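# Move one tray bottle upright into crate's empty slot

## Task

Take one bottle from the tray and set it standing upright in the single free slot of the crate. The remaining two bottles must still be standing on the tray. The crate and the tray must end neither tipped nor shifted from where they were, or the task counts as failed.

## Robot and tools

Robot: two Doosan M1013 arms, left_arm and right_arm, each carrying a Robotiq 140 two-finger gripper. left_arm's fingers are rigid. right_arm's fingers can hinge: a part held in the outer quarter of the pads is squeezed normally, but deeper toward the palm the fingers may wrap, hold a thin part loosely, crush a wide one, or slip later. Pressing fingertips into a surface folds them with little resistance unless fully closed.

Frame: all hand positions, velocities and quaternions use the scene frame: origin at table height midway between the arms, +z up, +x out over the table, left_arm on +y. Calibrated bases: left_arm (-0.005, +0.460, +0.002) m, right_arm (-0.047, -0.711, +0.002) m, both nearly unrotated about z. Reported hand poses may be off by a few cm, more at long reach. end_effector_position is the point between closed pads; fingertips extend about 33 mm past it (9 mm when fully open). Fingers point along the gripper's +z and close along its y.

Row format (used by execute_actions and move): one flat list of 18 numbers covering both arms, even if one arm stays put. Numbers 1-6: left_arm absolute joint target angles in radians, in this order: wrist pitch, wrist roll, elbow, forearm roll, shoulder, waist. Numbers 7-9: left gripper position, force_limit, speed. Numbers 10-18: the same nine for right_arm. Joint values are targets to go to, not offsets, and match the Joint positions printout. Shoulder, forearm roll and wrist roll are sign-flipped relative to the URDF. Ranges: elbow -2.792 to 2.792, all other joints -6.283 to 6.283 rad; a target more than 0.010 rad beyond a range end (and further out than now) is refused. To keep an arm still, repeat its Joint targets values and its last gripper numbers (0 is a real command, not "unchanged").

Gripper numbers, each in [-1, 1]: position +1 fully open (140 mm), pads touch near -0.8, -1 closes until blocked. force_limit scales grip force (about 14 N at -1 up to 58 N at +1 for a slow close); faster closes grip harder. speed sets finger rate (about 30 mm/s at -1, 250 at +1). Both start at +1. To grip harder while object_status is 2, raise force_limit and nudge position (e.g. -1 to -0.98); to soften, open then close slowly.

execute_actions(actions, cameras): actions is a list of actions; each action is a list of up to 15 rows, one per 1/30 s step, the final row held if fewer. Images only return for an empty list or when cameras names them. An empty list also shows the scene number and extra status.

move(target, speed, blend, stop_force, zero, blocking, cameras): target is one row or up to 15 rows to pass through, all joints interpolated together (the gripper traces a curve, no obstacle avoidance, 10 s budget). speed: rad/s of the joint with the longest travel, 0.01-3.92, default 0.5, one value or one per target. blend: rad, how closely to round intermediate targets; 0 stops at each. stop_force: 10-80 N, ends an arm's path when estimated push against its motion rises that much over its zero; use slow speeds, it misses light pushes and fails near singular poses. zero (default true) re-zeroes before the move. blocking=false returns after ~0.5 s while the move runs (not allowed with stop_force). The result adds a move: line: done, off_target, moving, held or fault, possibly per arm, and limits=held.

wait(seconds 0-10) lets time pass. stop() brakes a running move. zoom_image(camera, region [x0,y0,x1,y1] pixels, at most 504 by 504) enlarges part of the latest image. clear_fault(arm) resets a torque or force fault. read_manual gives licence texts. finished_scene(scene) ends the current scene for good; call nothing after it.

Cameras: cam_head_left, cam_head_right, cam_high, cam_low, cam_left_wrist, cam_right_wrist, each 672x504; calibration matrices are provided, with small errors.

Results: Joint positions, velocities and targets per arm in the row order; Tool commands; end_effector pose and velocities; object_status (0 moving, 1 blocked while opening, 2 blocked while closing = holding, 3 reached target or pads met); position_measured in counts (3 open, ~139 at 60 mm, 200 at 20 mm, 230 pads touching). Joint torques, external joint torques (positive toward larger joint numbers), Flange force along gripper axes (includes held weight, noisy), Wrist depth as 7x7 grid in mm. "joint sent to its limit" and "joint command not followed" (clearance check between arms) may appear.

Limits and hazards: per-joint speed caps (2.09, 3.14, 3.93 rad/s), gripper speed capped at 1.8 m/s. A torque fault occurs at contact torque 323/323/152/42.7/42.7/42.7 N m (waist, shoulder, elbow, forearm roll, wrist pitch, wrist roll); a force fault at 144 N on any arm part. Faulted arms freeze until clear_fault; release a grip first if it pins the arm. Motors overheat from long loaded or stretched holds (MOTOR HOT, then a 30-60 s brake). Avoid arm-to-arm contact or closing a gripper on the other's fingers, dropping or releasing moving bottles, slamming into the table, crate or tray, tipping things, or leaving anything off the table. Loose objects may be nudged occasionally.

Each tool is called after ">>>" by a JSON object that holds its "api" and its "payload".

## Session

>>> {"api": "execute_actions", "payload": {"actions": []}}

Scene clock: 0.00 s.
left_arm: end_effector_position=(+0.3976, -0.1557, +0.2096) position_measured=3 object_status=3 end_effector_quat_wxyz=(+0.178, +0.675, -0.696, +0.170) | right_arm: end_effector_position=(+0.8972, -0.3906, +0.2970) position_measured=3 object_status=3 end_effector_quat_wxyz=(-0.209, +0.759, +0.022, +0.616)
Joint names: [wrist pitch, wrist roll, elbow, forearm roll, shoulder, waist]
Joint positions: left_arm=[0.753 -2.571 1.865 0.475 -0.193 -0.856] | right_arm=[-0.582 -1.998 1.883 0.171 -0.418 0.278]
Joint velocities: within noise
Joint torques (N m): no reading
External joint torques (N m): no reading
Flange force (N): no reading
Wrist depth (mm): cam_left_wrist=[- - - - - - 1186 / - - - - - 1278 1263 / 182 - - - - 1234 1241 / - 138 - - - 135 1206 / - 112 - - - - 104 / - - - - - 1095 1167 / - 214 - - - 1213 -] | cam_right_wrist=[2449 2501 2195 - 1907 - 1674 / 4308 - - 2529 1876 1776 1939 / 2501 3021 2908 - 1907 1604 2195 / - 134 3144 2769 2115 1876 131 / 100 143 2449 2195 1861 1723 126 / 2237 2216 1972 1736 1616 1472 1353 / 1891 1736 1616 1454 1368 1258 1212]
Joint targets: left_arm=[0.753 -2.571 1.865 0.475 -0.193 -0.856] | right_arm=[-0.582 -1.998 1.883 0.171 -0.418 0.278]
Tool commands: left_gripper/position=+1.0 left_gripper/force_limit=+1.0 left_gripper/speed=+1.0 right_gripper/position=+1.0 right_gripper/force_limit=+1.0 right_gripper/speed=+1.0
camera_calibration:
cam_left_wrist: T_world_to_cam=[[-0.999032, 0.0315624, 0.030626, 0.397596], [0.0269584, 0.989704, -0.140569, 0.175258], [-0.0347473, -0.139608, -0.989597, 0.342662], [0, 0, 0, 1]] pos_world=[0.404393, -0.138165, 0.351556]
cam_right_wrist: T_world_to_cam=[[0.288735, -0.903721, -0.316102, -0.507029], [-0.551281, 0.113006, -0.826631, 0.788477], [0.782765, 0.412938, -0.465575, -0.258822], [0, 0, 0, 1]] pos_world=[0.783666, -0.440438, 0.371005]

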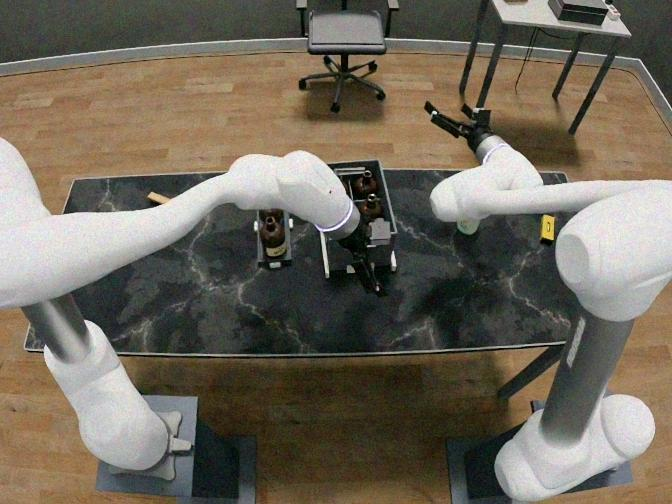

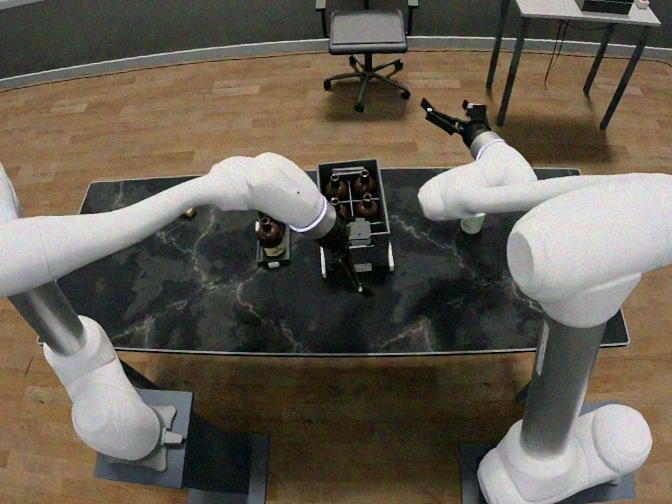

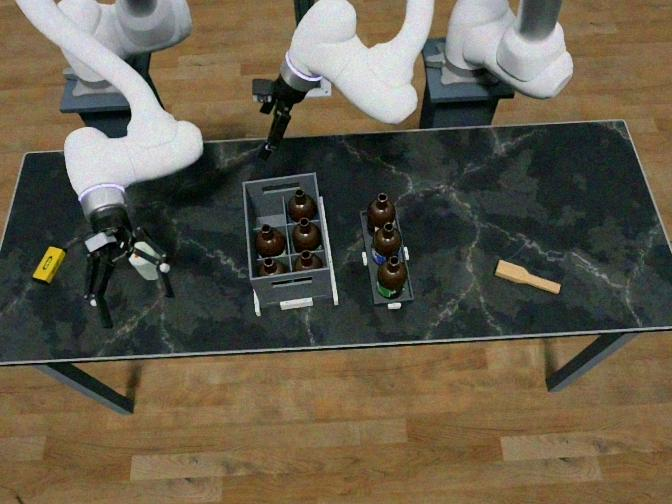

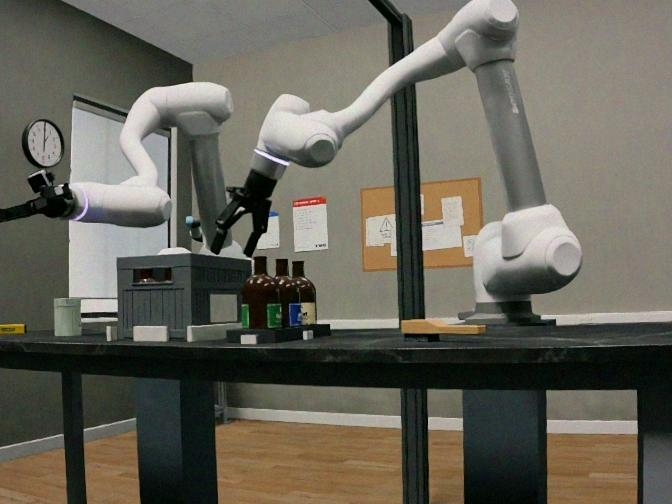

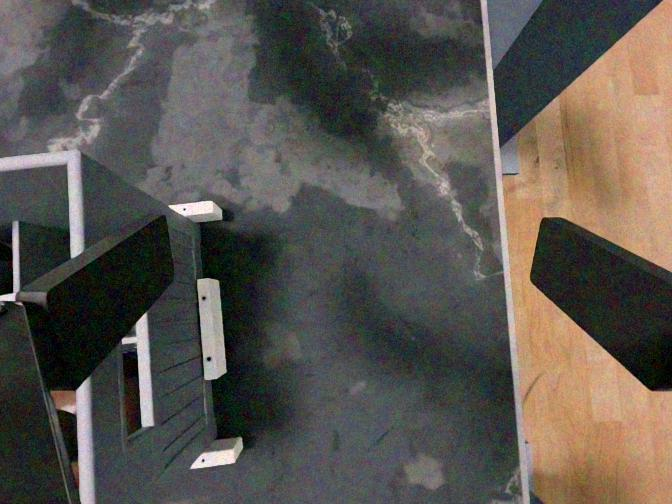

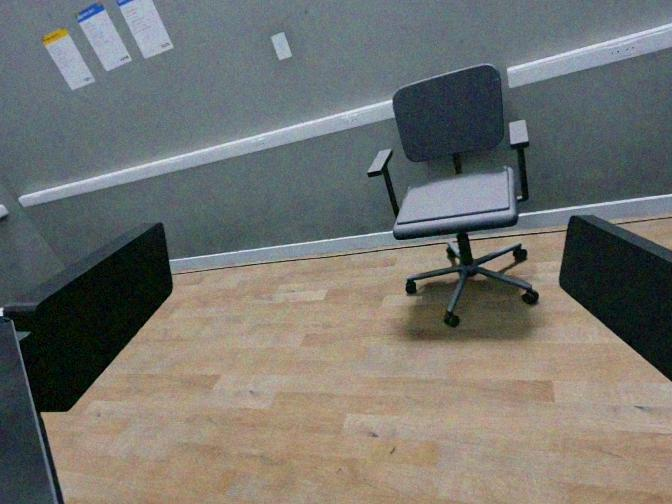

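>>> {"api": "move", "payload": {"target": [1.524,-0.81,1.392,0,-0.226,-0.637,0,0,0,-0.582,-1.998,1.883,0.171,-0.418,0.278,1,1,1], "speed": 1.0, "cameras": ["cam_left_wrist","cam_high","cam_head_right"]}}

Scene clock: 62.13 s.
left_arm: end_effector_position=(+0.5594, +0.0497, +0.4000) position_measured=129 object_status=3 end_effector_quat_wxyz=(+0.000, +0.999, +0.042, +0.000) | right_arm: end_effector_position=(+0.8971, -0.3904, +0.2974) position_measured=3 object_status=3 end_effector_quat_wxyz=(-0.209, +0.759, +0.022, +0.616)
Joint names: [wrist pitch, wrist roll, elbow, forearm roll, shoulder, waist]
Joint positions: left_arm=[1.524 -0.81 1.392 0 -0.226 -0.637] | right_arm=[-0.582 -1.998 1.883 0.171 -0.418 0.278]
Joint torques (N m): left_arm=[-0.3 -0.69 -43.24 -4.7 67.97 2] | right_arm=[-2.45 0.57 -34.51 -2.84 71.87 3.39]
External joint torques (N m): left_arm=[0.26 0.69 1.11 0.33 -2.38 -1.82] | right_arm=[-0.25 -0.56 0.55 -0.54 4.49 -3.08]
Flange force (N): left_arm=[-1.2 3.7 1.6] | right_arm=[4.2 2.9 -7.9]
Wrist depth (mm): cam_left_wrist=[- - 357 - 370 - - / - - - - 374 - - / 537 - - - - - - / - - 125 - 143 104 - / - 88 - - - 81 90 / - - - 1704 1718 - - / - - 1745 1804 1804 - -] | cam_right_wrist=[2556 2769 - - 1876 1939 1593 / 2945 2705 - 2837 1803 1674 1939 / 3144 3231 2983 - 1939 1907 2674 / 3752 134 2644 2614 2023 1876 131 / 100 143 2475 2374 1907 1723 114 / 2195 2195 1923 1749 1593 1723 1337 / 1939 1749 1616 1463 1436 1278 1199]
Joint targets: left_arm=[1.524 -0.810 1.392 0.000 -0.226 -0.637] | right_arm=[-0.582 -1.998 1.883 0.171 -0.418 0.278]
move: done
camera_calibration:
cam_left_wrist: T_world_to_cam=[[0.0952387, -0.995206, 0.0222322, -0.0108552], [-0.933466, -0.0815277, 0.349277, 0.389021], [-0.34579, -0.0540177, -0.936756, 0.714064], [0, 0, 0, 1]] pos_world=[0.611089, 0.059485, 0.533269]
Images, in order (width x height): cam_head_right 672x504, cam_high 672x504, cam_left_wrist 672x504.

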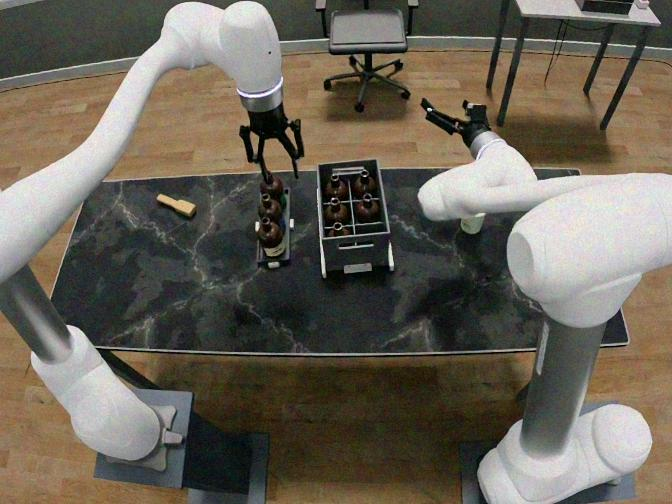

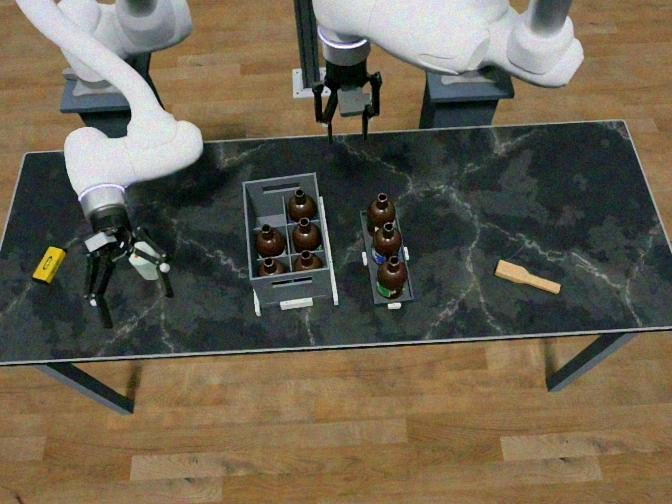

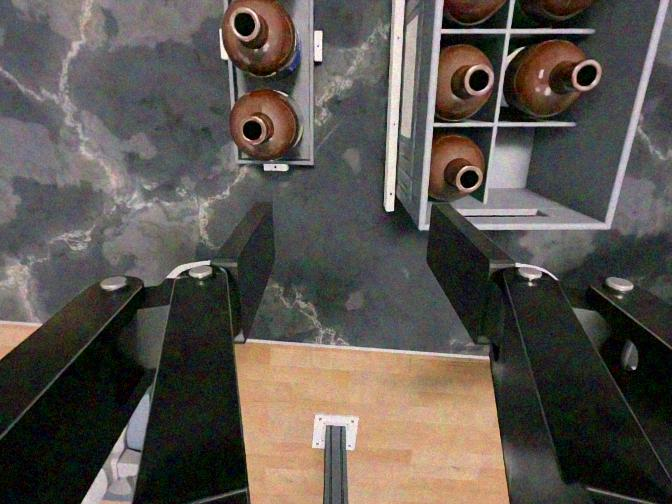

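>>> {"api": "move", "payload": {"target": [1.289,-0.92,1.620,0,-0.233,-0.530,0,0,0,-0.582,-1.998,1.883,0.171,-0.418,0.278,1,1,1], "cameras": ["cam_left_wrist","cam_low","cam_high","cam_head_right"]}}

Scene clock: 94.87 s.
left_arm: end_effector_position=(+0.5854, +0.1217, +0.2698) position_measured=129 object_status=3 end_effector_quat_wxyz=(+0.000, +0.999, +0.040, +0.000) | right_arm: end_effector_position=(+0.8971, -0.3904, +0.2974) position_measured=3 object_status=3 end_effector_quat_wxyz=(-0.209, +0.759, +0.022, +0.616)
Joint names: [wrist pitch, wrist roll, elbow, forearm roll, shoulder, waist]
Joint positions: left_arm=[1.289 -0.92 1.62 0 -0.233 -0.53] | right_arm=[-0.582 -1.998 1.883 0.171 -0.418 0.278]
Joint torques (N m): left_arm=[-0.33 -0.68 -41.43 -4.66 67.13 2.28] | right_arm=[-2.45 0.58 -34.35 -2.8 71.87 3.46]
External joint torques (N m): left_arm=[0.29 0.68 1.02 0.48 -2.92 -2.3] | right_arm=[-0.27 -0.56 0.2 -0.62 4.94 -3.68]
Flange force (N): left_arm=[-0.5 5.0 2.1] | right_arm=[5.1 3.4 -8.0]
Wrist depth (mm): cam_left_wrist=[- - - 244 - 295 226 / - - - 256 - 303 242 / - - - 276 - 289 285 / - - 124 - 143 248 - / - 88 - - - 81 90 / - - - 1590 - - - / - - - 1579 1651 - -] | cam_right_wrist=[2556 2529 - 2023 1861 1662 1749 / - 1790 2556 2449 1832 1686 1832 / - - - 2614 1891 1593 - / - 133 3187 2872 2059 1907 131 / 100 143 2529 2195 1891 1749 114 / 2216 2195 1939 1736 1501 1463 1337 / 1907 1749 1627 1482 1393 1251 1244]
Joint targets: left_arm=[1.289 -0.920 1.620 0.000 -0.233 -0.530] | right_arm=[-0.582 -1.998 1.883 0.171 -0.418 0.278]
move: done
camera_calibration:
cam_left_wrist: T_world_to_cam=[[0.0922281, -0.99549, 0.0222081, 0.0629745], [-0.933715, -0.0787134, 0.349256, 0.464503], [-0.345933, -0.0529472, -0.936764, 0.604953], [0, 0, 0, 1]] pos_world=[0.637179, 0.131284, 0.403069]
Images, in order (width x height): cam_head_right 672x504, cam_high 672x504, cam_low 672x504, cam_left_wrist 672x504.

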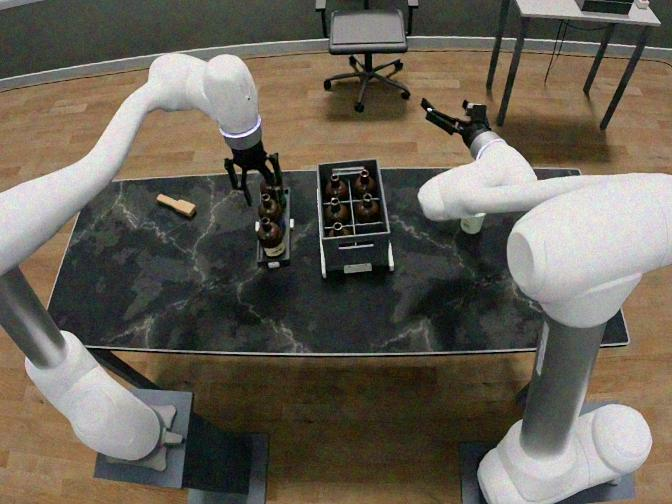

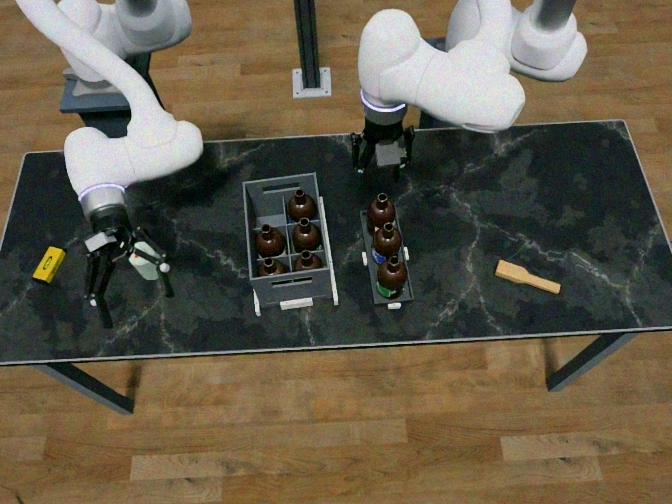

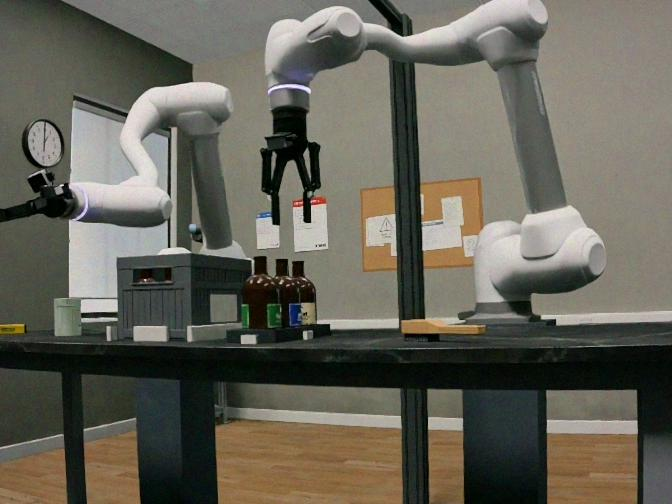

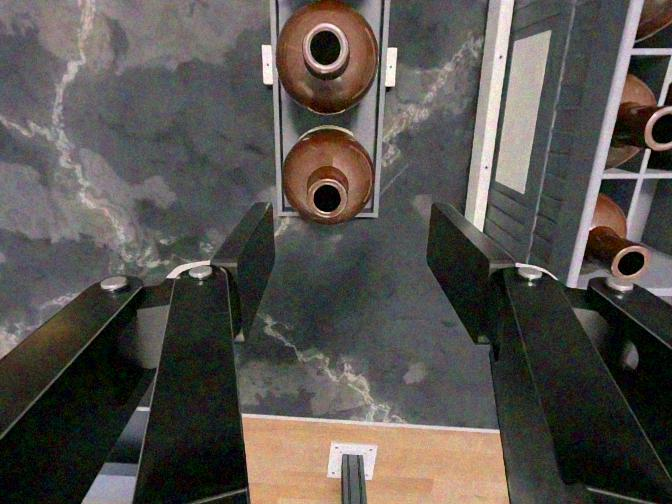

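>>> {"api": "move", "payload": {"target": [1.1364,-0.93,1.7278,0,-0.2774,-0.5195,0,0,0,-0.582,-1.998,1.883,0.171,-0.418,0.278,1,1,1], "speed": 0.25, "cameras": ["cam_left_wrist","cam_low"]}}

>>> {"api": "execute_actions", "payload": {"actions": [[[1.1364,-0.93,1.7278,0,-0.2774,-0.5195,-1,-0.5,-1,-0.582,-1.998,1.883,0.171,-0.418,0.278,1,1,1]],[[1.1364,-0.93,1.7278,0,-0.2774,-0.5195,-1,-0.5,-1,-0.582,-1.998,1.883,0.171,-0.418,0.278,1,1,1]],[[1.1364,-0.93,1.7278,0,-0.2774,-0.5195,-1,-0.5,-1,-0.582,-1.998,1.883,0.171,-0.418,0.278,1,1,1]],[[1.1364,-0.93,1.7278,0,-0.2774,-0.5195,-1,-0.5,-1,-0.582,-1.998,1.883,0.171,-0.418,0.278,1,1,1]]], "cameras": ["cam_left_wrist","cam_low"]}}

Scene clock: 117.83 s.
left_arm: end_effector_position=(+0.5864, +0.1296, +0.1833) position_measured=129 object_status=3 end_effector_quat_wxyz=(+0.000, +0.999, +0.040, +0.000) | right_arm: end_effector_position=(+0.8971, -0.3904, +0.2974) position_measured=3 object_status=3 end_effector_quat_wxyz=(-0.209, +0.759, +0.022, +0.616)
Joint names: [wrist pitch, wrist roll, elbow, forearm roll, shoulder, waist]
Joint positions: left_arm=[1.136 -0.93 1.728 0 -0.277 -0.52] | right_arm=[-0.582 -1.998 1.883 0.171 -0.418 0.278]
Joint torques (N m): left_arm=[-0.34 -0.69 -39.27 -4.31 69.2 1.6] | right_arm=[-2.42 0.56 -34.32 -2.83 72.24 3.53]
External joint torques (N m): left_arm=[0.29 0.69 0.9 0.35 -2.4 -1.53] | right_arm=[-0.27 -0.55 0.39 -0.58 3.76 -3.93]
Flange force (N): left_arm=[-0.4 3.7 2.1] | right_arm=[4.0 4.2 -6.7]
Wrist depth (mm): cam_left_wrist=[- - - 137 179 259 192 / 289 - - 183 - 269 223 / - 305 - 196 310 292 236 / - - 150 166 143 109 - / - 87 - - - 81 90 / - - - - - - - / - - - - - - -] | cam_right_wrist=[2674 2644 - - 2005 - 1790 / 2908 2674 2529 2174 1817 1711 1891 / 2803 2945 2614 - 1876 2005 2154 / - 134 2872 2803 2077 1891 131 / 100 143 2501 2023 1907 1749 114 / - 2195 1939 1749 1604 1472 - / 1876 1736 1627 1472 1353 1251 1187]
Joint targets: left_arm=[1.136 -0.930 1.728 0.000 -0.277 -0.519] | right_arm=[-0.582 -1.998 1.883 0.171 -0.418 0.278]
move: done
camera_calibration:
cam_left_wrist: T_world_to_cam=[[0.0927801, -0.995431, 0.0225653, 0.0722132], [-0.933808, -0.079127, 0.348914, 0.496309], [-0.345535, -0.0534439, -0.936883, 0.524472], [0, 0, 0, 1]] pos_world=[0.63798, 0.139185, 0.31657]
Images, in order (width x height): cam_low 672x504, cam_left_wrist 672x504.

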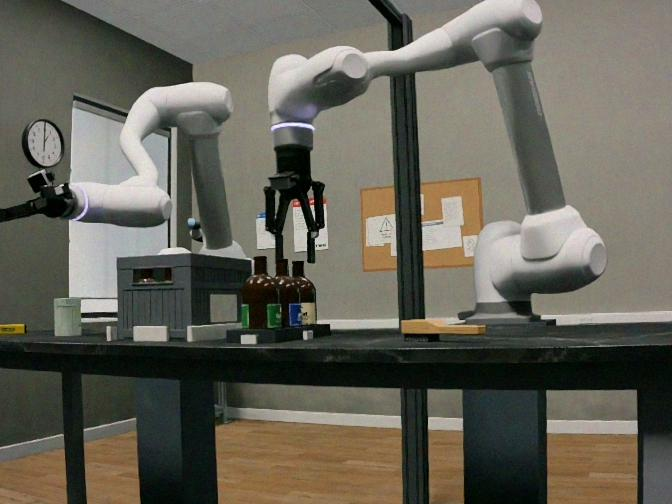

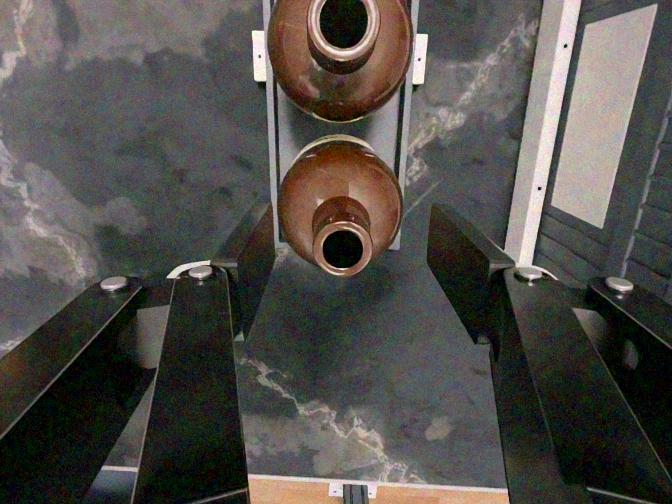

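Scene clock: 120.03 s.
left_arm: end_effector_position=(+0.5864, +0.1296, +0.1833) position_measured=192 object_status=2 end_effector_quat_wxyz=(+0.000, +0.999, +0.040, +0.000) | right_arm: end_effector_position=(+0.8971, -0.3904, +0.2974) position_measured=3 object_status=3 end_effector_quat_wxyz=(-0.209, +0.759, +0.022, +0.616)
Joint names: [wrist pitch, wrist roll, elbow, forearm roll, shoulder, waist]
Joint positions: left_arm=[1.136 -0.93 1.728 0 -0.277 -0.519] | right_arm=[-0.582 -1.998 1.883 0.171 -0.418 0.278]
Joint torques (N m): left_arm=[-0.67 -0.71 -38.02 -4 67.13 1.43] | right_arm=[-2.44 0.57 -34.41 -2.82 72.05 3.63]
External joint torques (N m): left_arm=[0.63 0.71 -0.1 0.07 -0.83 -1.63] | right_arm=[-0.27 -0.55 0.33 -0.59 4.66 -3.67]
External joint torques at the end of the 1st action: left_arm=[0.27 0.68 1.27 0.34 -2.97 -2] | right_arm=[-0.26 -0.53 0.49 -0.6 4.51 -3.4]
External joint torques at the end of the 2nd action: left_arm=[0.28 0.71 1.21 0.4 -2.95 -2.22] | right_arm=[-0.28 -0.56 0.4 -0.57 4.38 -3.72]
External joint torques at the end of the 3rd action: left_arm=[0.58 0.7 -0.09 0.08 -1.23 -1.46] | right_arm=[-0.3 -0.54 0.37 -0.57 4.29 -3.55]
Flange force (N): left_arm=[-0.6 3.7 -0.6] | right_arm=[4.7 3.5 -7.9]
Flange force at the end of the 1st action (N): left_arm=[-0.7 4.3 2.9] | right_arm=[4.3 3.1 -7.9]
Flange force at the end of the 2nd action (N): left_arm=[-0.8 4.6 2.8] | right_arm=[4.5 3.8 -7.6]
Flange force at the end of the 3rd action (N): left_arm=[0.0 3.8 -0.3] | right_arm=[4.3 3.5 -7.4]
Wrist depth (mm): cam_left_wrist=[- - 272 137 266 - 213 / - - - 186 - 275 224 / - - - 198 - 302 225 / - - - 162 113 285 216 / - - - - - 81 216 / - - - - - - - / - - - - - - -] | cam_right_wrist=[2803 2501 - - 1972 1846 1776 / 3277 2501 2303 2803 1846 1891 1907 / - 2737 2737 2737 1923 1803 1939 / - 134 3102 2769 1939 1923 125 / 100 143 2475 2154 1891 1723 114 / 2259 2281 1939 1762 1593 1472 1454 / 1923 1790 1604 1472 1393 1258 1224]
Joint targets: left_arm=[1.136 -0.930 1.728 0.000 -0.277 -0.519] | right_arm=[-0.582 -1.998 1.883 0.171 -0.418 0.278]
Step readings (joint positions of left_arm | right_arm; steps 1 to 15: 1st action; 16 to 30: 2nd action; 31 to 45: 3rd action; 46 to 60: 4th action):
0: [1.136 -0.930 1.728 0.000 -0.277 -0.520] | [-0.582 -1.998 1.883 0.171 -0.418 0.278]
1: [1.136 -0.930 1.728 0.000 -0.277 -0.520] | [-0.582 -1.998 1.883 0.171 -0.418 0.278]
2: [1.136 -0.930 1.728 0.000 -0.277 -0.520] | [-0.582 -1.998 1.883 0.171 -0.418 0.278]
4: [1.136 -0.930 1.728 0.000 -0.277 -0.520] | [-0.582 -1.998 1.883 0.171 -0.418 0.278]
8: [1.136 -0.930 1.728 0.000 -0.277 -0.520] | [-0.582 -1.998 1.883 0.171 -0.418 0.278]
15: [1.136 -0.930 1.728 0.000 -0.277 -0.520] | [-0.582 -1.998 1.883 0.171 -0.418 0.278]
16: [1.136 -0.930 1.728 0.000 -0.277 -0.520] | [-0.582 -1.998 1.883 0.171 -0.418 0.278]
17: [1.136 -0.930 1.728 0.000 -0.277 -0.520] | [-0.582 -1.998 1.883 0.171 -0.418 0.278]
19: [1.136 -0.930 1.728 0.000 -0.277 -0.520] | [-0.582 -1.998 1.883 0.171 -0.418 0.278]
23: [1.136 -0.930 1.728 0.000 -0.277 -0.519] | [-0.582 -1.998 1.883 0.171 -0.418 0.278]
30: [1.136 -0.930 1.728 0.000 -0.277 -0.519] | [-0.582 -1.998 1.883 0.171 -0.418 0.278]
31: [1.136 -0.930 1.728 0.000 -0.277 -0.519] | [-0.582 -1.998 1.883 0.171 -0.418 0.278]
32: [1.136 -0.930 1.728 0.000 -0.277 -0.519] | [-0.582 -1.998 1.883 0.171 -0.418 0.278]
34: [1.136 -0.930 1.728 0.000 -0.277 -0.519] | [-0.582 -1.998 1.883 0.171 -0.418 0.278]
38: [1.136 -0.930 1.728 0.000 -0.277 -0.519] | [-0.582 -1.998 1.883 0.171 -0.418 0.278]
45: [1.136 -0.930 1.728 0.000 -0.277 -0.519] | [-0.582 -1.998 1.883 0.171 -0.418 0.278]
46: [1.136 -0.930 1.728 0.000 -0.277 -0.519] | [-0.582 -1.998 1.883 0.171 -0.418 0.278]
47: [1.136 -0.930 1.728 0.000 -0.277 -0.519] | [-0.582 -1.998 1.883 0.171 -0.418 0.278]
49: [1.136 -0.930 1.728 0.000 -0.277 -0.519] | [-0.582 -1.998 1.883 0.171 -0.418 0.278]
53: [1.136 -0.930 1.728 0.000 -0.277 -0.519] | [-0.582 -1.998 1.883 0.171 -0.418 0.278]
60: [1.136 -0.930 1.728 0.000 -0.277 -0.519] | [-0.582 -1.998 1.883 0.171 -0.418 0.278]
camera_calibration:
cam_left_wrist: T_world_to_cam=[[0.0927781, -0.995431, 0.0225566, 0.0722172], [-0.933776, -0.0791232, 0.349002, 0.49626], [-0.345622, -0.0534425, -0.936851, 0.524518], [0, 0, 0, 1]] pos_world=[0.63798, 0.139185, 0.31657]
Images, in order (width x height): cam_low 672x504, cam_left_wrist 672x504.

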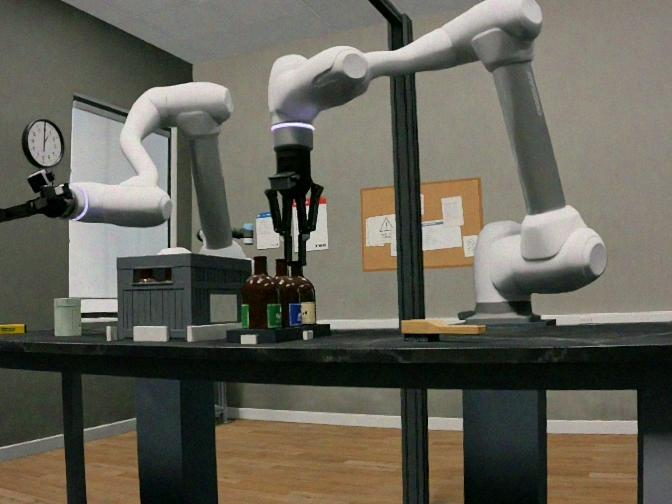

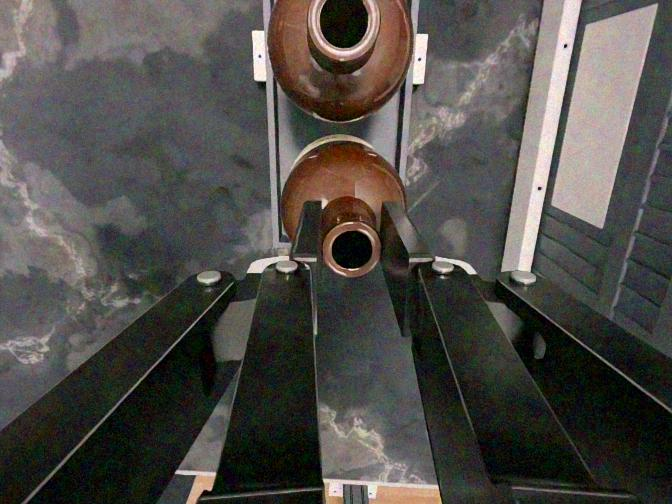

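>>> {"api": "move", "payload": {"target": [[1.2183,-0.93,1.6752,0,-0.2481,-0.5195,-1,-0.5,-1,-0.582,-1.998,1.883,0.171,-0.418,0.278,1,1,1],[1.5339,-0.93,1.4158,0,-0.1919,-0.5195,-1,-0.5,-1,-0.582,-1.998,1.883,0.171,-0.418,0.278,1,1,1],[1.6393,-0.593,1.0218,0,-0.4805,-0.828,-1,-0.5,-1,-0.582,-1.998,1.883,0.171,-0.418,0.278,1,1,1]], "speed": [0.2,0.4,0.4], "blend": [0.03,0.05,0], "cameras": ["cam_left_wrist","cam_low","cam_high","cam_head_right","cam_head_left"]}}

Scene clock: 140.53 s.
left_arm: end_effector_position=(+0.5663, -0.1622, +0.4103) position_measured=192 object_status=2 end_effector_quat_wxyz=(+0.000, +0.999, +0.055, +0.000) | right_arm: end_effector_position=(+0.8971, -0.3904, +0.2974) position_measured=3 object_status=3 end_effector_quat_wxyz=(-0.209, +0.759, +0.022, +0.616)
Joint names: [wrist pitch, wrist roll, elbow, forearm roll, shoulder, waist]
Joint positions: left_arm=[1.639 -0.593 1.022 0 -0.48 -0.828] | right_arm=[-0.582 -1.998 1.883 0.171 -0.418 0.278]
Joint torques (N m): left_arm=[-0.28 -0.64 -44.8 -4.61 92.58 2.57] | right_arm=[-2.44 0.57 -34.43 -2.81 72.08 3.45]
External joint torques (N m): left_arm=[0.24 0.64 3.06 0.29 -3.33 -2.65] | right_arm=[-0.26 -0.55 0.51 -0.57 4.17 -3.36]
Flange force (N): left_arm=[-4.5 0.4 5.2] | right_arm=[4.1 3.3 -7.5]
Wrist depth (mm): cam_left_wrist=[- - 365 - - - 474 / - 473 382 - - - - / - - - 194 529 - - / - - - 162 113 241 209 / - - - - - 81 196 / - - - 1704 - - - / - - - - - - -] | cam_right_wrist=[2556 2423 - 2614 1604 1876 1790 / 3187 2041 2614 2134 1817 1846 - / 4474 3579 2837 2326 1907 2134 2195 / - 134 3144 2737 2077 1923 125 / 100 143 2449 2237 1891 1776 114 / 2237 2195 2216 1723 1583 1472 1322 / 1876 - 1572 1454 1345 1285 1212]
Joint targets: left_arm=[1.639 -0.593 1.022 0.000 -0.480 -0.828] | right_arm=[-0.582 -1.998 1.883 0.171 -0.418 0.278]
move: done
camera_calibration:
cam_left_wrist: T_world_to_cam=[[0.121208, -0.992372, 0.022522, -0.237062], [-0.931164, -0.105814, 0.348908, 0.369471], [-0.343864, -0.0632622, -0.936886, 0.712192], [0, 0, 0, 1]] pos_world=[0.617669, -0.151103, 0.54367]
Images, in order (width x height): cam_head_left 672x504, cam_head_right 672x504, cam_high 672x504, cam_low 672x504, cam_left_wrist 672x504.

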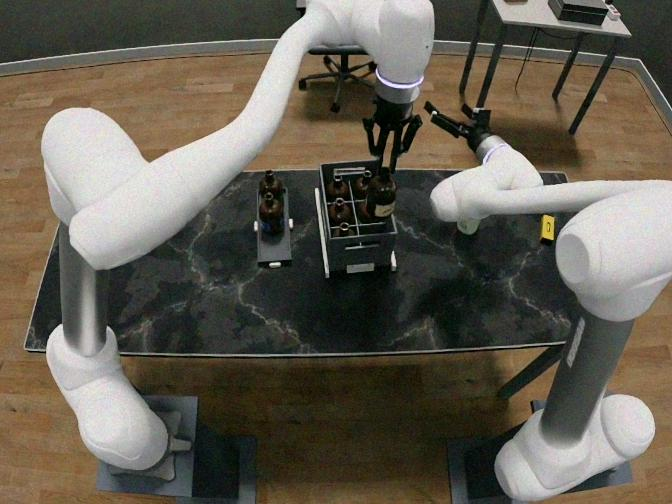

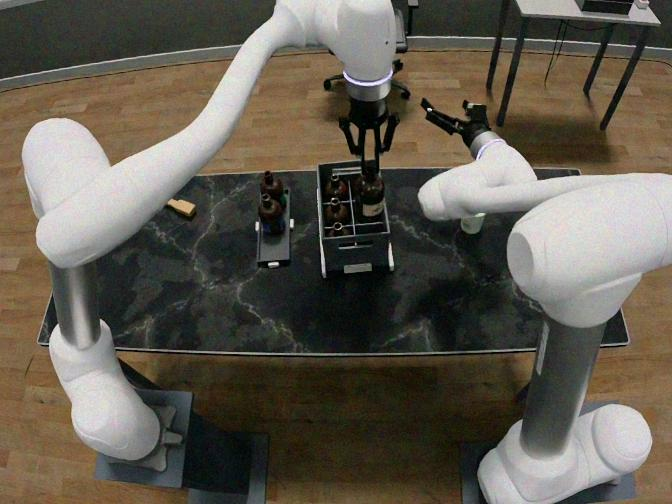

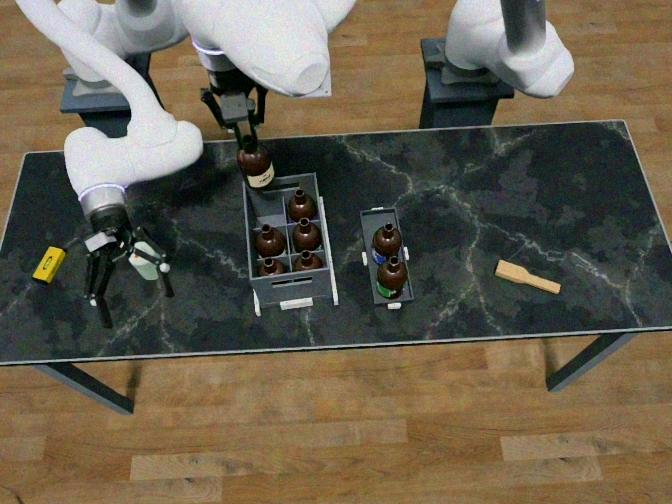

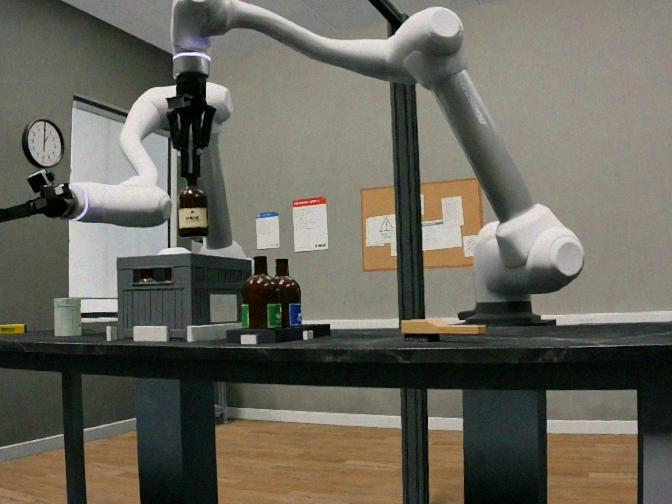

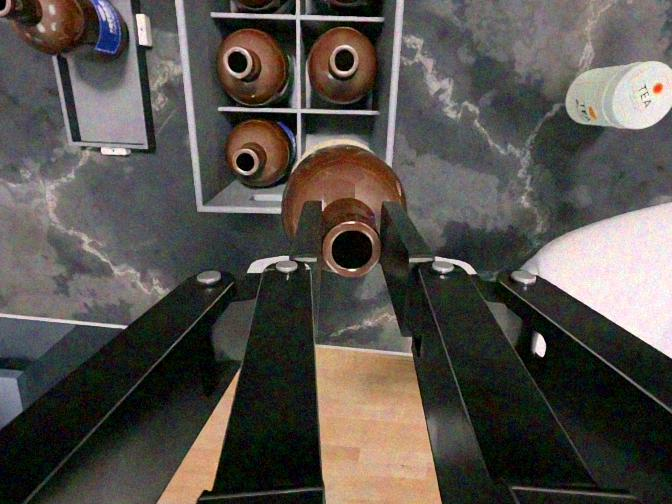

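>>> {"api": "move", "payload": {"target": [1.5527,-0.57,1.1027,0,-0.4862,-0.831,-1,-0.5,-1,-0.582,-1.998,1.883,0.171,-0.418,0.278,1,1,1], "speed": 0.25}}

>>> {"api": "move", "payload": {"target": [[1.4490,-0.57,1.1989,0,-0.4937,-0.831,-1,-0.5,-1,-0.582,-1.998,1.883,0.171,-0.418,0.278,1,1,1],[1.3494,-0.57,1.2810,0,-0.5112,-0.831,-1,-0.5,-1,-0.582,-1.998,1.883,0.171,-0.418,0.278,1,1,1]], "speed": 0.06, "stop_force": 12, "cameras": ["cam_left_wrist","cam_head_right","cam_high"]}}

Scene clock: 177.60 s.
left_arm: end_effector_position=(+0.5672, -0.1674, +0.3602) position_measured=192 object_status=2 end_effector_quat_wxyz=(+0.000, +0.998, +0.065, +0.000) | right_arm: end_effector_position=(+0.8971, -0.3904, +0.2974) position_measured=3 object_status=3 end_effector_quat_wxyz=(-0.209, +0.759, +0.022, +0.616)
Joint names: [wrist pitch, wrist roll, elbow, forearm roll, shoulder, waist]
Joint positions: left_arm=[1.553 -0.57 1.103 0 -0.486 -0.831] | right_arm=[-0.582 -1.998 1.883 0.171 -0.418 0.278]
Joint torques (N m): left_arm=[-0.29 -0.65 -45.19 -4.76 95.14 2.47] | right_arm=[-2.44 0.57 -34.38 -2.8 72.2 3.71]
External joint torques (N m): left_arm=[0.26 0.65 3.26 0.41 -4.98 -2.36] | right_arm=[-0.26 -0.55 0.31 -0.62 4.25 -4.19]
Flange force (N): left_arm=[-2.8 2.2 5.4] | right_arm=[4.6 4.3 -7.3]
Wrist depth (mm): cam_left_wrist=[- 300 - - - - - / - 327 366 402 - 488 - / - - - 194 - - - / - - - - 114 526 191 / - - - - - 81 171 / - - - - - - - / - - - - - - -] | cam_right_wrist=[2872 2529 2259 - 1463 2281 1939 / 3231 - 2216 2326 1832 1923 1876 / - - 2674 2134 1861 1817 1988 / - 134 3102 2737 1955 1891 131 / 100 144 2529 2475 1861 1749 114 / 2134 2174 2281 1698 1662 1662 1353 / 1923 1736 1521 1501 1368 1135 1212]
Joint targets: left_arm=[1.553 -0.570 1.103 0.000 -0.486 -0.831] | right_arm=[-0.582 -1.998 1.883 0.171 -0.418 0.278]
move: done

Scene clock: 181.70 s.
left_arm: end_effector_position=(+0.5672, -0.1674, +0.2402) position_measured=192 object_status=2 end_effector_quat_wxyz=(+0.000, +0.998, +0.065, +0.000) | right_arm: end_effector_position=(+0.8971, -0.3904, +0.2974) position_measured=3 object_status=3 end_effector_quat_wxyz=(-0.209, +0.759, +0.022, +0.616)
Joint names: [wrist pitch, wrist roll, elbow, forearm roll, shoulder, waist]
Joint positions: left_arm=[1.349 -0.57 1.281 0 -0.511 -0.831] | right_arm=[-0.582 -1.998 1.883 0.171 -0.418 0.278]
Joint torques (N m): left_arm=[-0.29 -0.69 -43.85 -4.64 96.33 2.4] | right_arm=[-2.43 0.57 -34.43 -2.82 71.84 3.73]
External joint torques (N m): left_arm=[0.25 0.69 2.71 0.37 -4.6 -2.26] | right_arm=[-0.28 -0.56 0.39 -0.59 4.62 -3.9]
Flange force (N): left_arm=[-2.4 2.6 4.7] | right_arm=[4.7 3.9 -8.0]
Wrist depth (mm): cam_left_wrist=[- 184 222 184 - - - / - - 285 335 210 - - / 201 216 - 196 374 - - / - - 263 162 134 - - / - - - - - 81 - / - - - - - - - / - - - - - - -] | cam_right_wrist=[2350 2737 2259 - 1891 1861 1790 / - 2674 2501 2769 1832 1762 - / 3102 2326 - - 1939 1445 - / - 134 3472 2837 2077 1891 131 / 100 144 2945 - 1832 1662 114 / 2195 2237 1749 1711 1604 1454 1322 / 1939 1776 1561 1445 1368 1258 1205]
Joint targets: left_arm=[1.349 -0.570 1.281 0.000 -0.511 -0.831] | right_arm=[-0.582 -1.998 1.883 0.171 -0.418 0.278]
move: done
camera_calibration:
cam_left_wrist: T_world_to_cam=[[0.140925, -0.989763, 0.0225857, -0.249277], [-0.928852, -0.124289, 0.348979, 0.424703], [-0.3426, -0.0701585, -0.936858, 0.550833], [0, 0, 0, 1]] pos_world=[0.618331, -0.155293, 0.37347]
Images, in order (width x height): cam_head_right 672x504, cam_high 672x504, cam_left_wrist 672x504.

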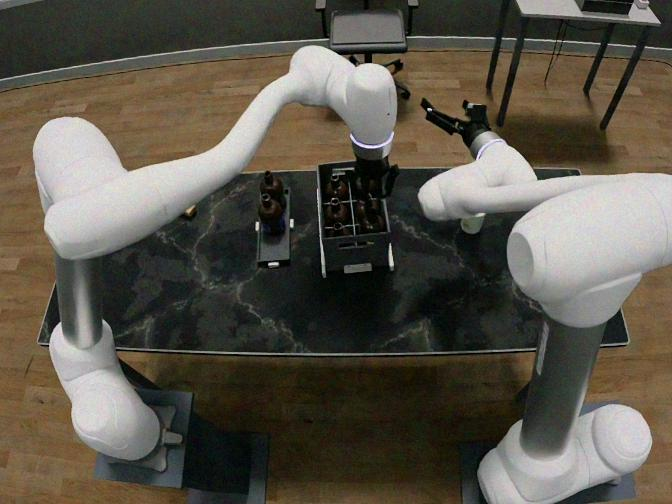

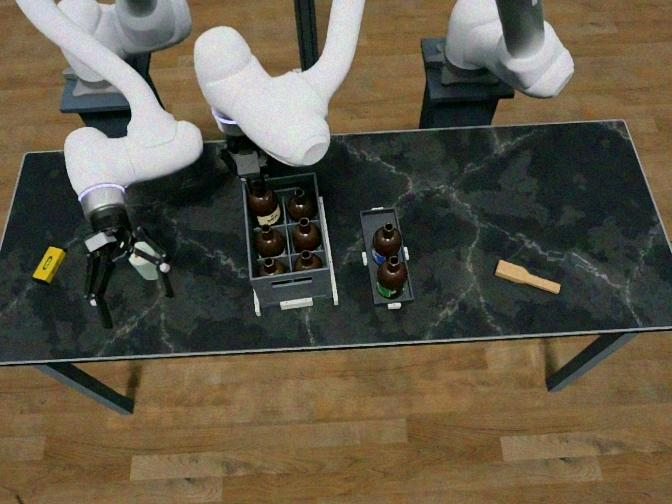

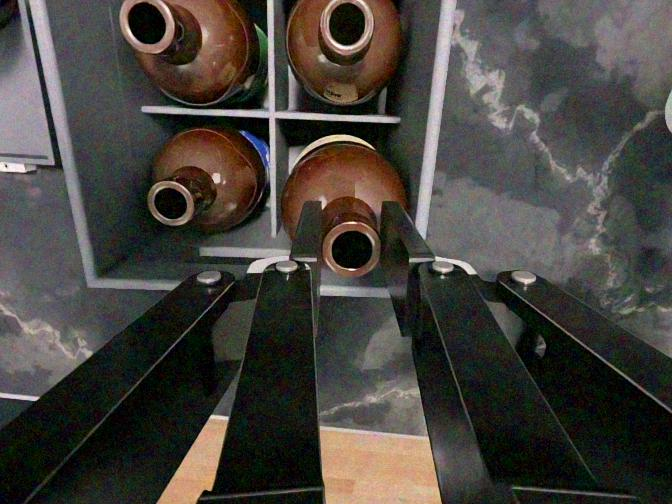

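>>> {"api": "move", "payload": {"target": [[1.2770,-0.57,1.3342,0,-0.5304,-0.831,-1,-0.5,-1,-0.582,-1.998,1.883,0.171,-0.418,0.278,1,1,1],[1.2268,-0.57,1.3679,0,-0.5469,-0.831,-1,-0.5,-1,-0.582,-1.998,1.883,0.171,-0.418,0.278,1,1,1]], "speed": [0.05,0.025], "stop_force": 12, "cameras": ["cam_left_wrist","cam_high"]}}

Scene clock: 196.67 s.
left_arm: end_effector_position=(+0.5674, -0.1676, +0.1863) position_measured=192 object_status=2 end_effector_quat_wxyz=(+0.000, +0.998, +0.065, +0.000) | right_arm: end_effector_position=(+0.8971, -0.3904, +0.2974) position_measured=3 object_status=3 end_effector_quat_wxyz=(-0.209, +0.759, +0.022, +0.616)
Joint names: [wrist pitch, wrist roll, elbow, forearm roll, shoulder, waist]
Joint positions: left_arm=[1.263 -0.57 1.344 0 -0.535 -0.831] | right_arm=[-0.582 -1.998 1.883 0.171 -0.418 0.278]
Joint torques (N m): left_arm=[-1.87 -0.65 -31.76 -3.79 77.13 0.12] | right_arm=[-2.45 0.59 -34.33 -2.83 72.16 3.38]
External joint torques (N m): left_arm=[1.83 0.65 -8.49 -0.38 16.1 -0.02] | right_arm=[-0.26 -0.58 0.27 -0.57 4.59 -3.42]
Flange force (N): left_arm=[-2.0 -1.5 -20.1] | right_arm=[4.7 3.3 -7.6]
Wrist depth (mm): cam_left_wrist=[136 167 191 165 142 - - / - 214 232 210 158 296 311 / - - - - 151 - 318 / - 159 - 161 134 324 - / 182 - - - - 81 - / - - - - - - - / - - - - - - -] | cam_right_wrist=[2769 2585 - 1988 2115 1832 1776 / - - - 2195 1861 1907 1627 / 3277 - - - 1923 1790 2059 / - 134 3472 2769 2023 1876 131 / 100 143 2556 2195 1891 1749 114 / 2154 2195 2023 1723 1583 1472 1345 / - 1846 1482 1472 1360 1292 1224]
Joint targets: left_arm=[1.263 -0.570 1.343 0.000 -0.535 -0.831] | right_arm=[-0.582 -1.998 1.883 0.171 -0.418 0.278]
move: contact (left_arm); path passed 1 of 2 targets; left_arm: the wrist pitch is farthest, 0.036 rad from its target
camera_calibration:
cam_left_wrist: T_world_to_cam=[[0.140895, -0.989761, 0.0228368, -0.24825], [-0.928935, -0.124189, 0.348794, 0.443777], [-0.342387, -0.0703574, -0.936921, 0.50035], [0, 0, 0, 1]] pos_world=[0.61853, -0.155393, 0.319671]
Images, in order (width x height): cam_high 672x504, cam_left_wrist 672x504.

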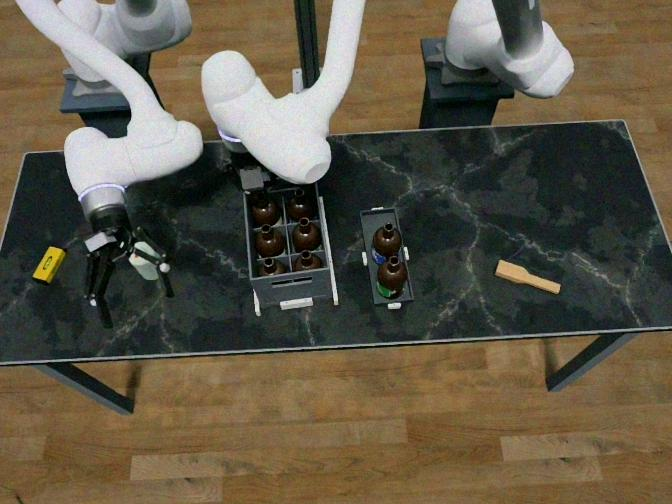

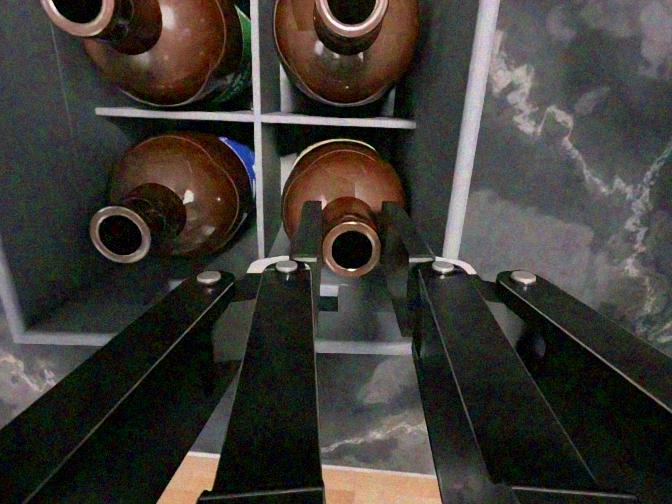

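>>> {"api": "execute_actions", "payload": {"actions": [[[1.263,-0.57,1.343,0,-0.535,-0.831,-0.3,-0.5,-1,-0.582,-1.998,1.883,0.171,-0.418,0.278,1,1,1]],[[1.263,-0.57,1.343,0,-0.535,-0.831,-0.3,-0.5,-1,-0.582,-1.998,1.883,0.171,-0.418,0.278,1,1,1]]], "cameras": ["cam_left_wrist"]}}

Scene clock: 207.90 s.
left_arm: end_effector_position=(+0.5675, -0.1677, +0.1865) position_measured=167 object_status=3 end_effector_quat_wxyz=(+0.000, +0.998, +0.065, +0.000) | right_arm: end_effector_position=(+0.8971, -0.3904, +0.2974) position_measured=3 object_status=3 end_effector_quat_wxyz=(-0.209, +0.759, +0.022, +0.616)
Joint names: [wrist pitch, wrist roll, elbow, forearm roll, shoulder, waist]
Joint positions: left_arm=[1.263 -0.57 1.343 0 -0.535 -0.831] | right_arm=[-0.582 -1.998 1.883 0.171 -0.418 0.278]
Joint torques (N m): left_arm=[-0.31 -0.65 -41.42 -4.59 95.22 2.11] | right_arm=[-2.43 0.58 -34.39 -2.8 72.13 3.57]
External joint torques (N m): left_arm=[0.26 0.65 1.05 0.41 -1.87 -1.94] | right_arm=[-0.29 -0.57 0.28 -0.62 4.56 -3.78]
External joint torques at the end of the 1st action: left_arm=[0.3 0.69 1.32 0.41 -2.35 -2.1] | right_arm=[-0.28 -0.54 0.32 -0.59 4.28 -3.89]
Flange force (N): left_arm=[-2.3 2.1 1.7] | right_arm=[4.7 3.7 -7.6]
Flange force at the end of the 1st action (N): left_arm=[-2.4 2.3 2.1] | right_arm=[4.5 3.9 -7.3]
Wrist depth (mm): cam_left_wrist=[172 167 191 132 160 - - / - 188 234 205 139 300 - / 193 - - 198 153 - - / - 181 - 165 114 - 336 / - - - 180 - 76 - / - - - - - - - / - - - 1451 - - -] | cam_right_wrist=[- 2556 - 2237 1551 1988 1736 / - - - 2674 1876 1762 1988 / - - - - 1861 2134 2096 / - 134 3323 2644 2041 1939 125 / 100 133 2614 2195 1891 1749 114 / - 2041 2154 1736 1593 1511 1337 / - 1749 1583 1463 1345 1244 1199]
Joint targets: left_arm=[1.263 -0.570 1.343 0.000 -0.535 -0.831] | right_arm=[-0.582 -1.998 1.883 0.171 -0.418 0.278]
Step readings (joint positions of left_arm | right_arm; steps 1 to 15: 1st action; 16 to 30: 2nd action):
0: [1.263 -0.570 1.344 0.000 -0.535 -0.831] | [-0.582 -1.998 1.883 0.171 -0.418 0.278]
1: [1.263 -0.570 1.344 0.000 -0.535 -0.831] | [-0.582 -1.998 1.883 0.171 -0.418 0.278]
2: [1.263 -0.570 1.343 0.000 -0.535 -0.831] | [-0.582 -1.998 1.883 0.171 -0.418 0.278]
4: [1.263 -0.570 1.343 0.000 -0.535 -0.831] | [-0.582 -1.998 1.883 0.171 -0.418 0.278]
8: [1.263 -0.570 1.343 0.000 -0.535 -0.831] | [-0.582 -1.998 1.883 0.171 -0.418 0.278]
15: [1.263 -0.570 1.343 0.000 -0.535 -0.831] | [-0.582 -1.998 1.883 0.171 -0.418 0.278]
16: [1.263 -0.570 1.343 0.000 -0.535 -0.831] | [-0.582 -1.998 1.883 0.171 -0.418 0.278]
17: [1.263 -0.570 1.343 0.000 -0.535 -0.831] | [-0.582 -1.998 1.883 0.171 -0.418 0.278]
19: [1.263 -0.570 1.343 0.000 -0.535 -0.831] | [-0.582 -1.998 1.883 0.171 -0.418 0.278]
23: [1.263 -0.570 1.343 0.000 -0.535 -0.831] | [-0.582 -1.998 1.883 0.171 -0.418 0.278]
30: [1.263 -0.570 1.343 0.000 -0.535 -0.831] | [-0.582 -1.998 1.883 0.171 -0.418 0.278]
camera_calibration:
cam_left_wrist: T_world_to_cam=[[0.140958, -0.989747, 0.0230535, -0.248473], [-0.928992, -0.124185, 0.348644, 0.443871], [-0.342206, -0.0705607, -0.936972, 0.500438], [0, 0, 0, 1]] pos_world=[0.61863, -0.155493, 0.319872]
Images, in order (width x height): cam_left_wrist 672x504.

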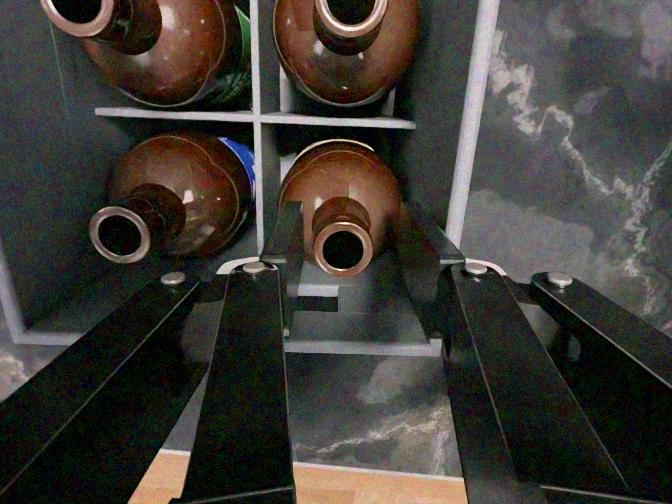

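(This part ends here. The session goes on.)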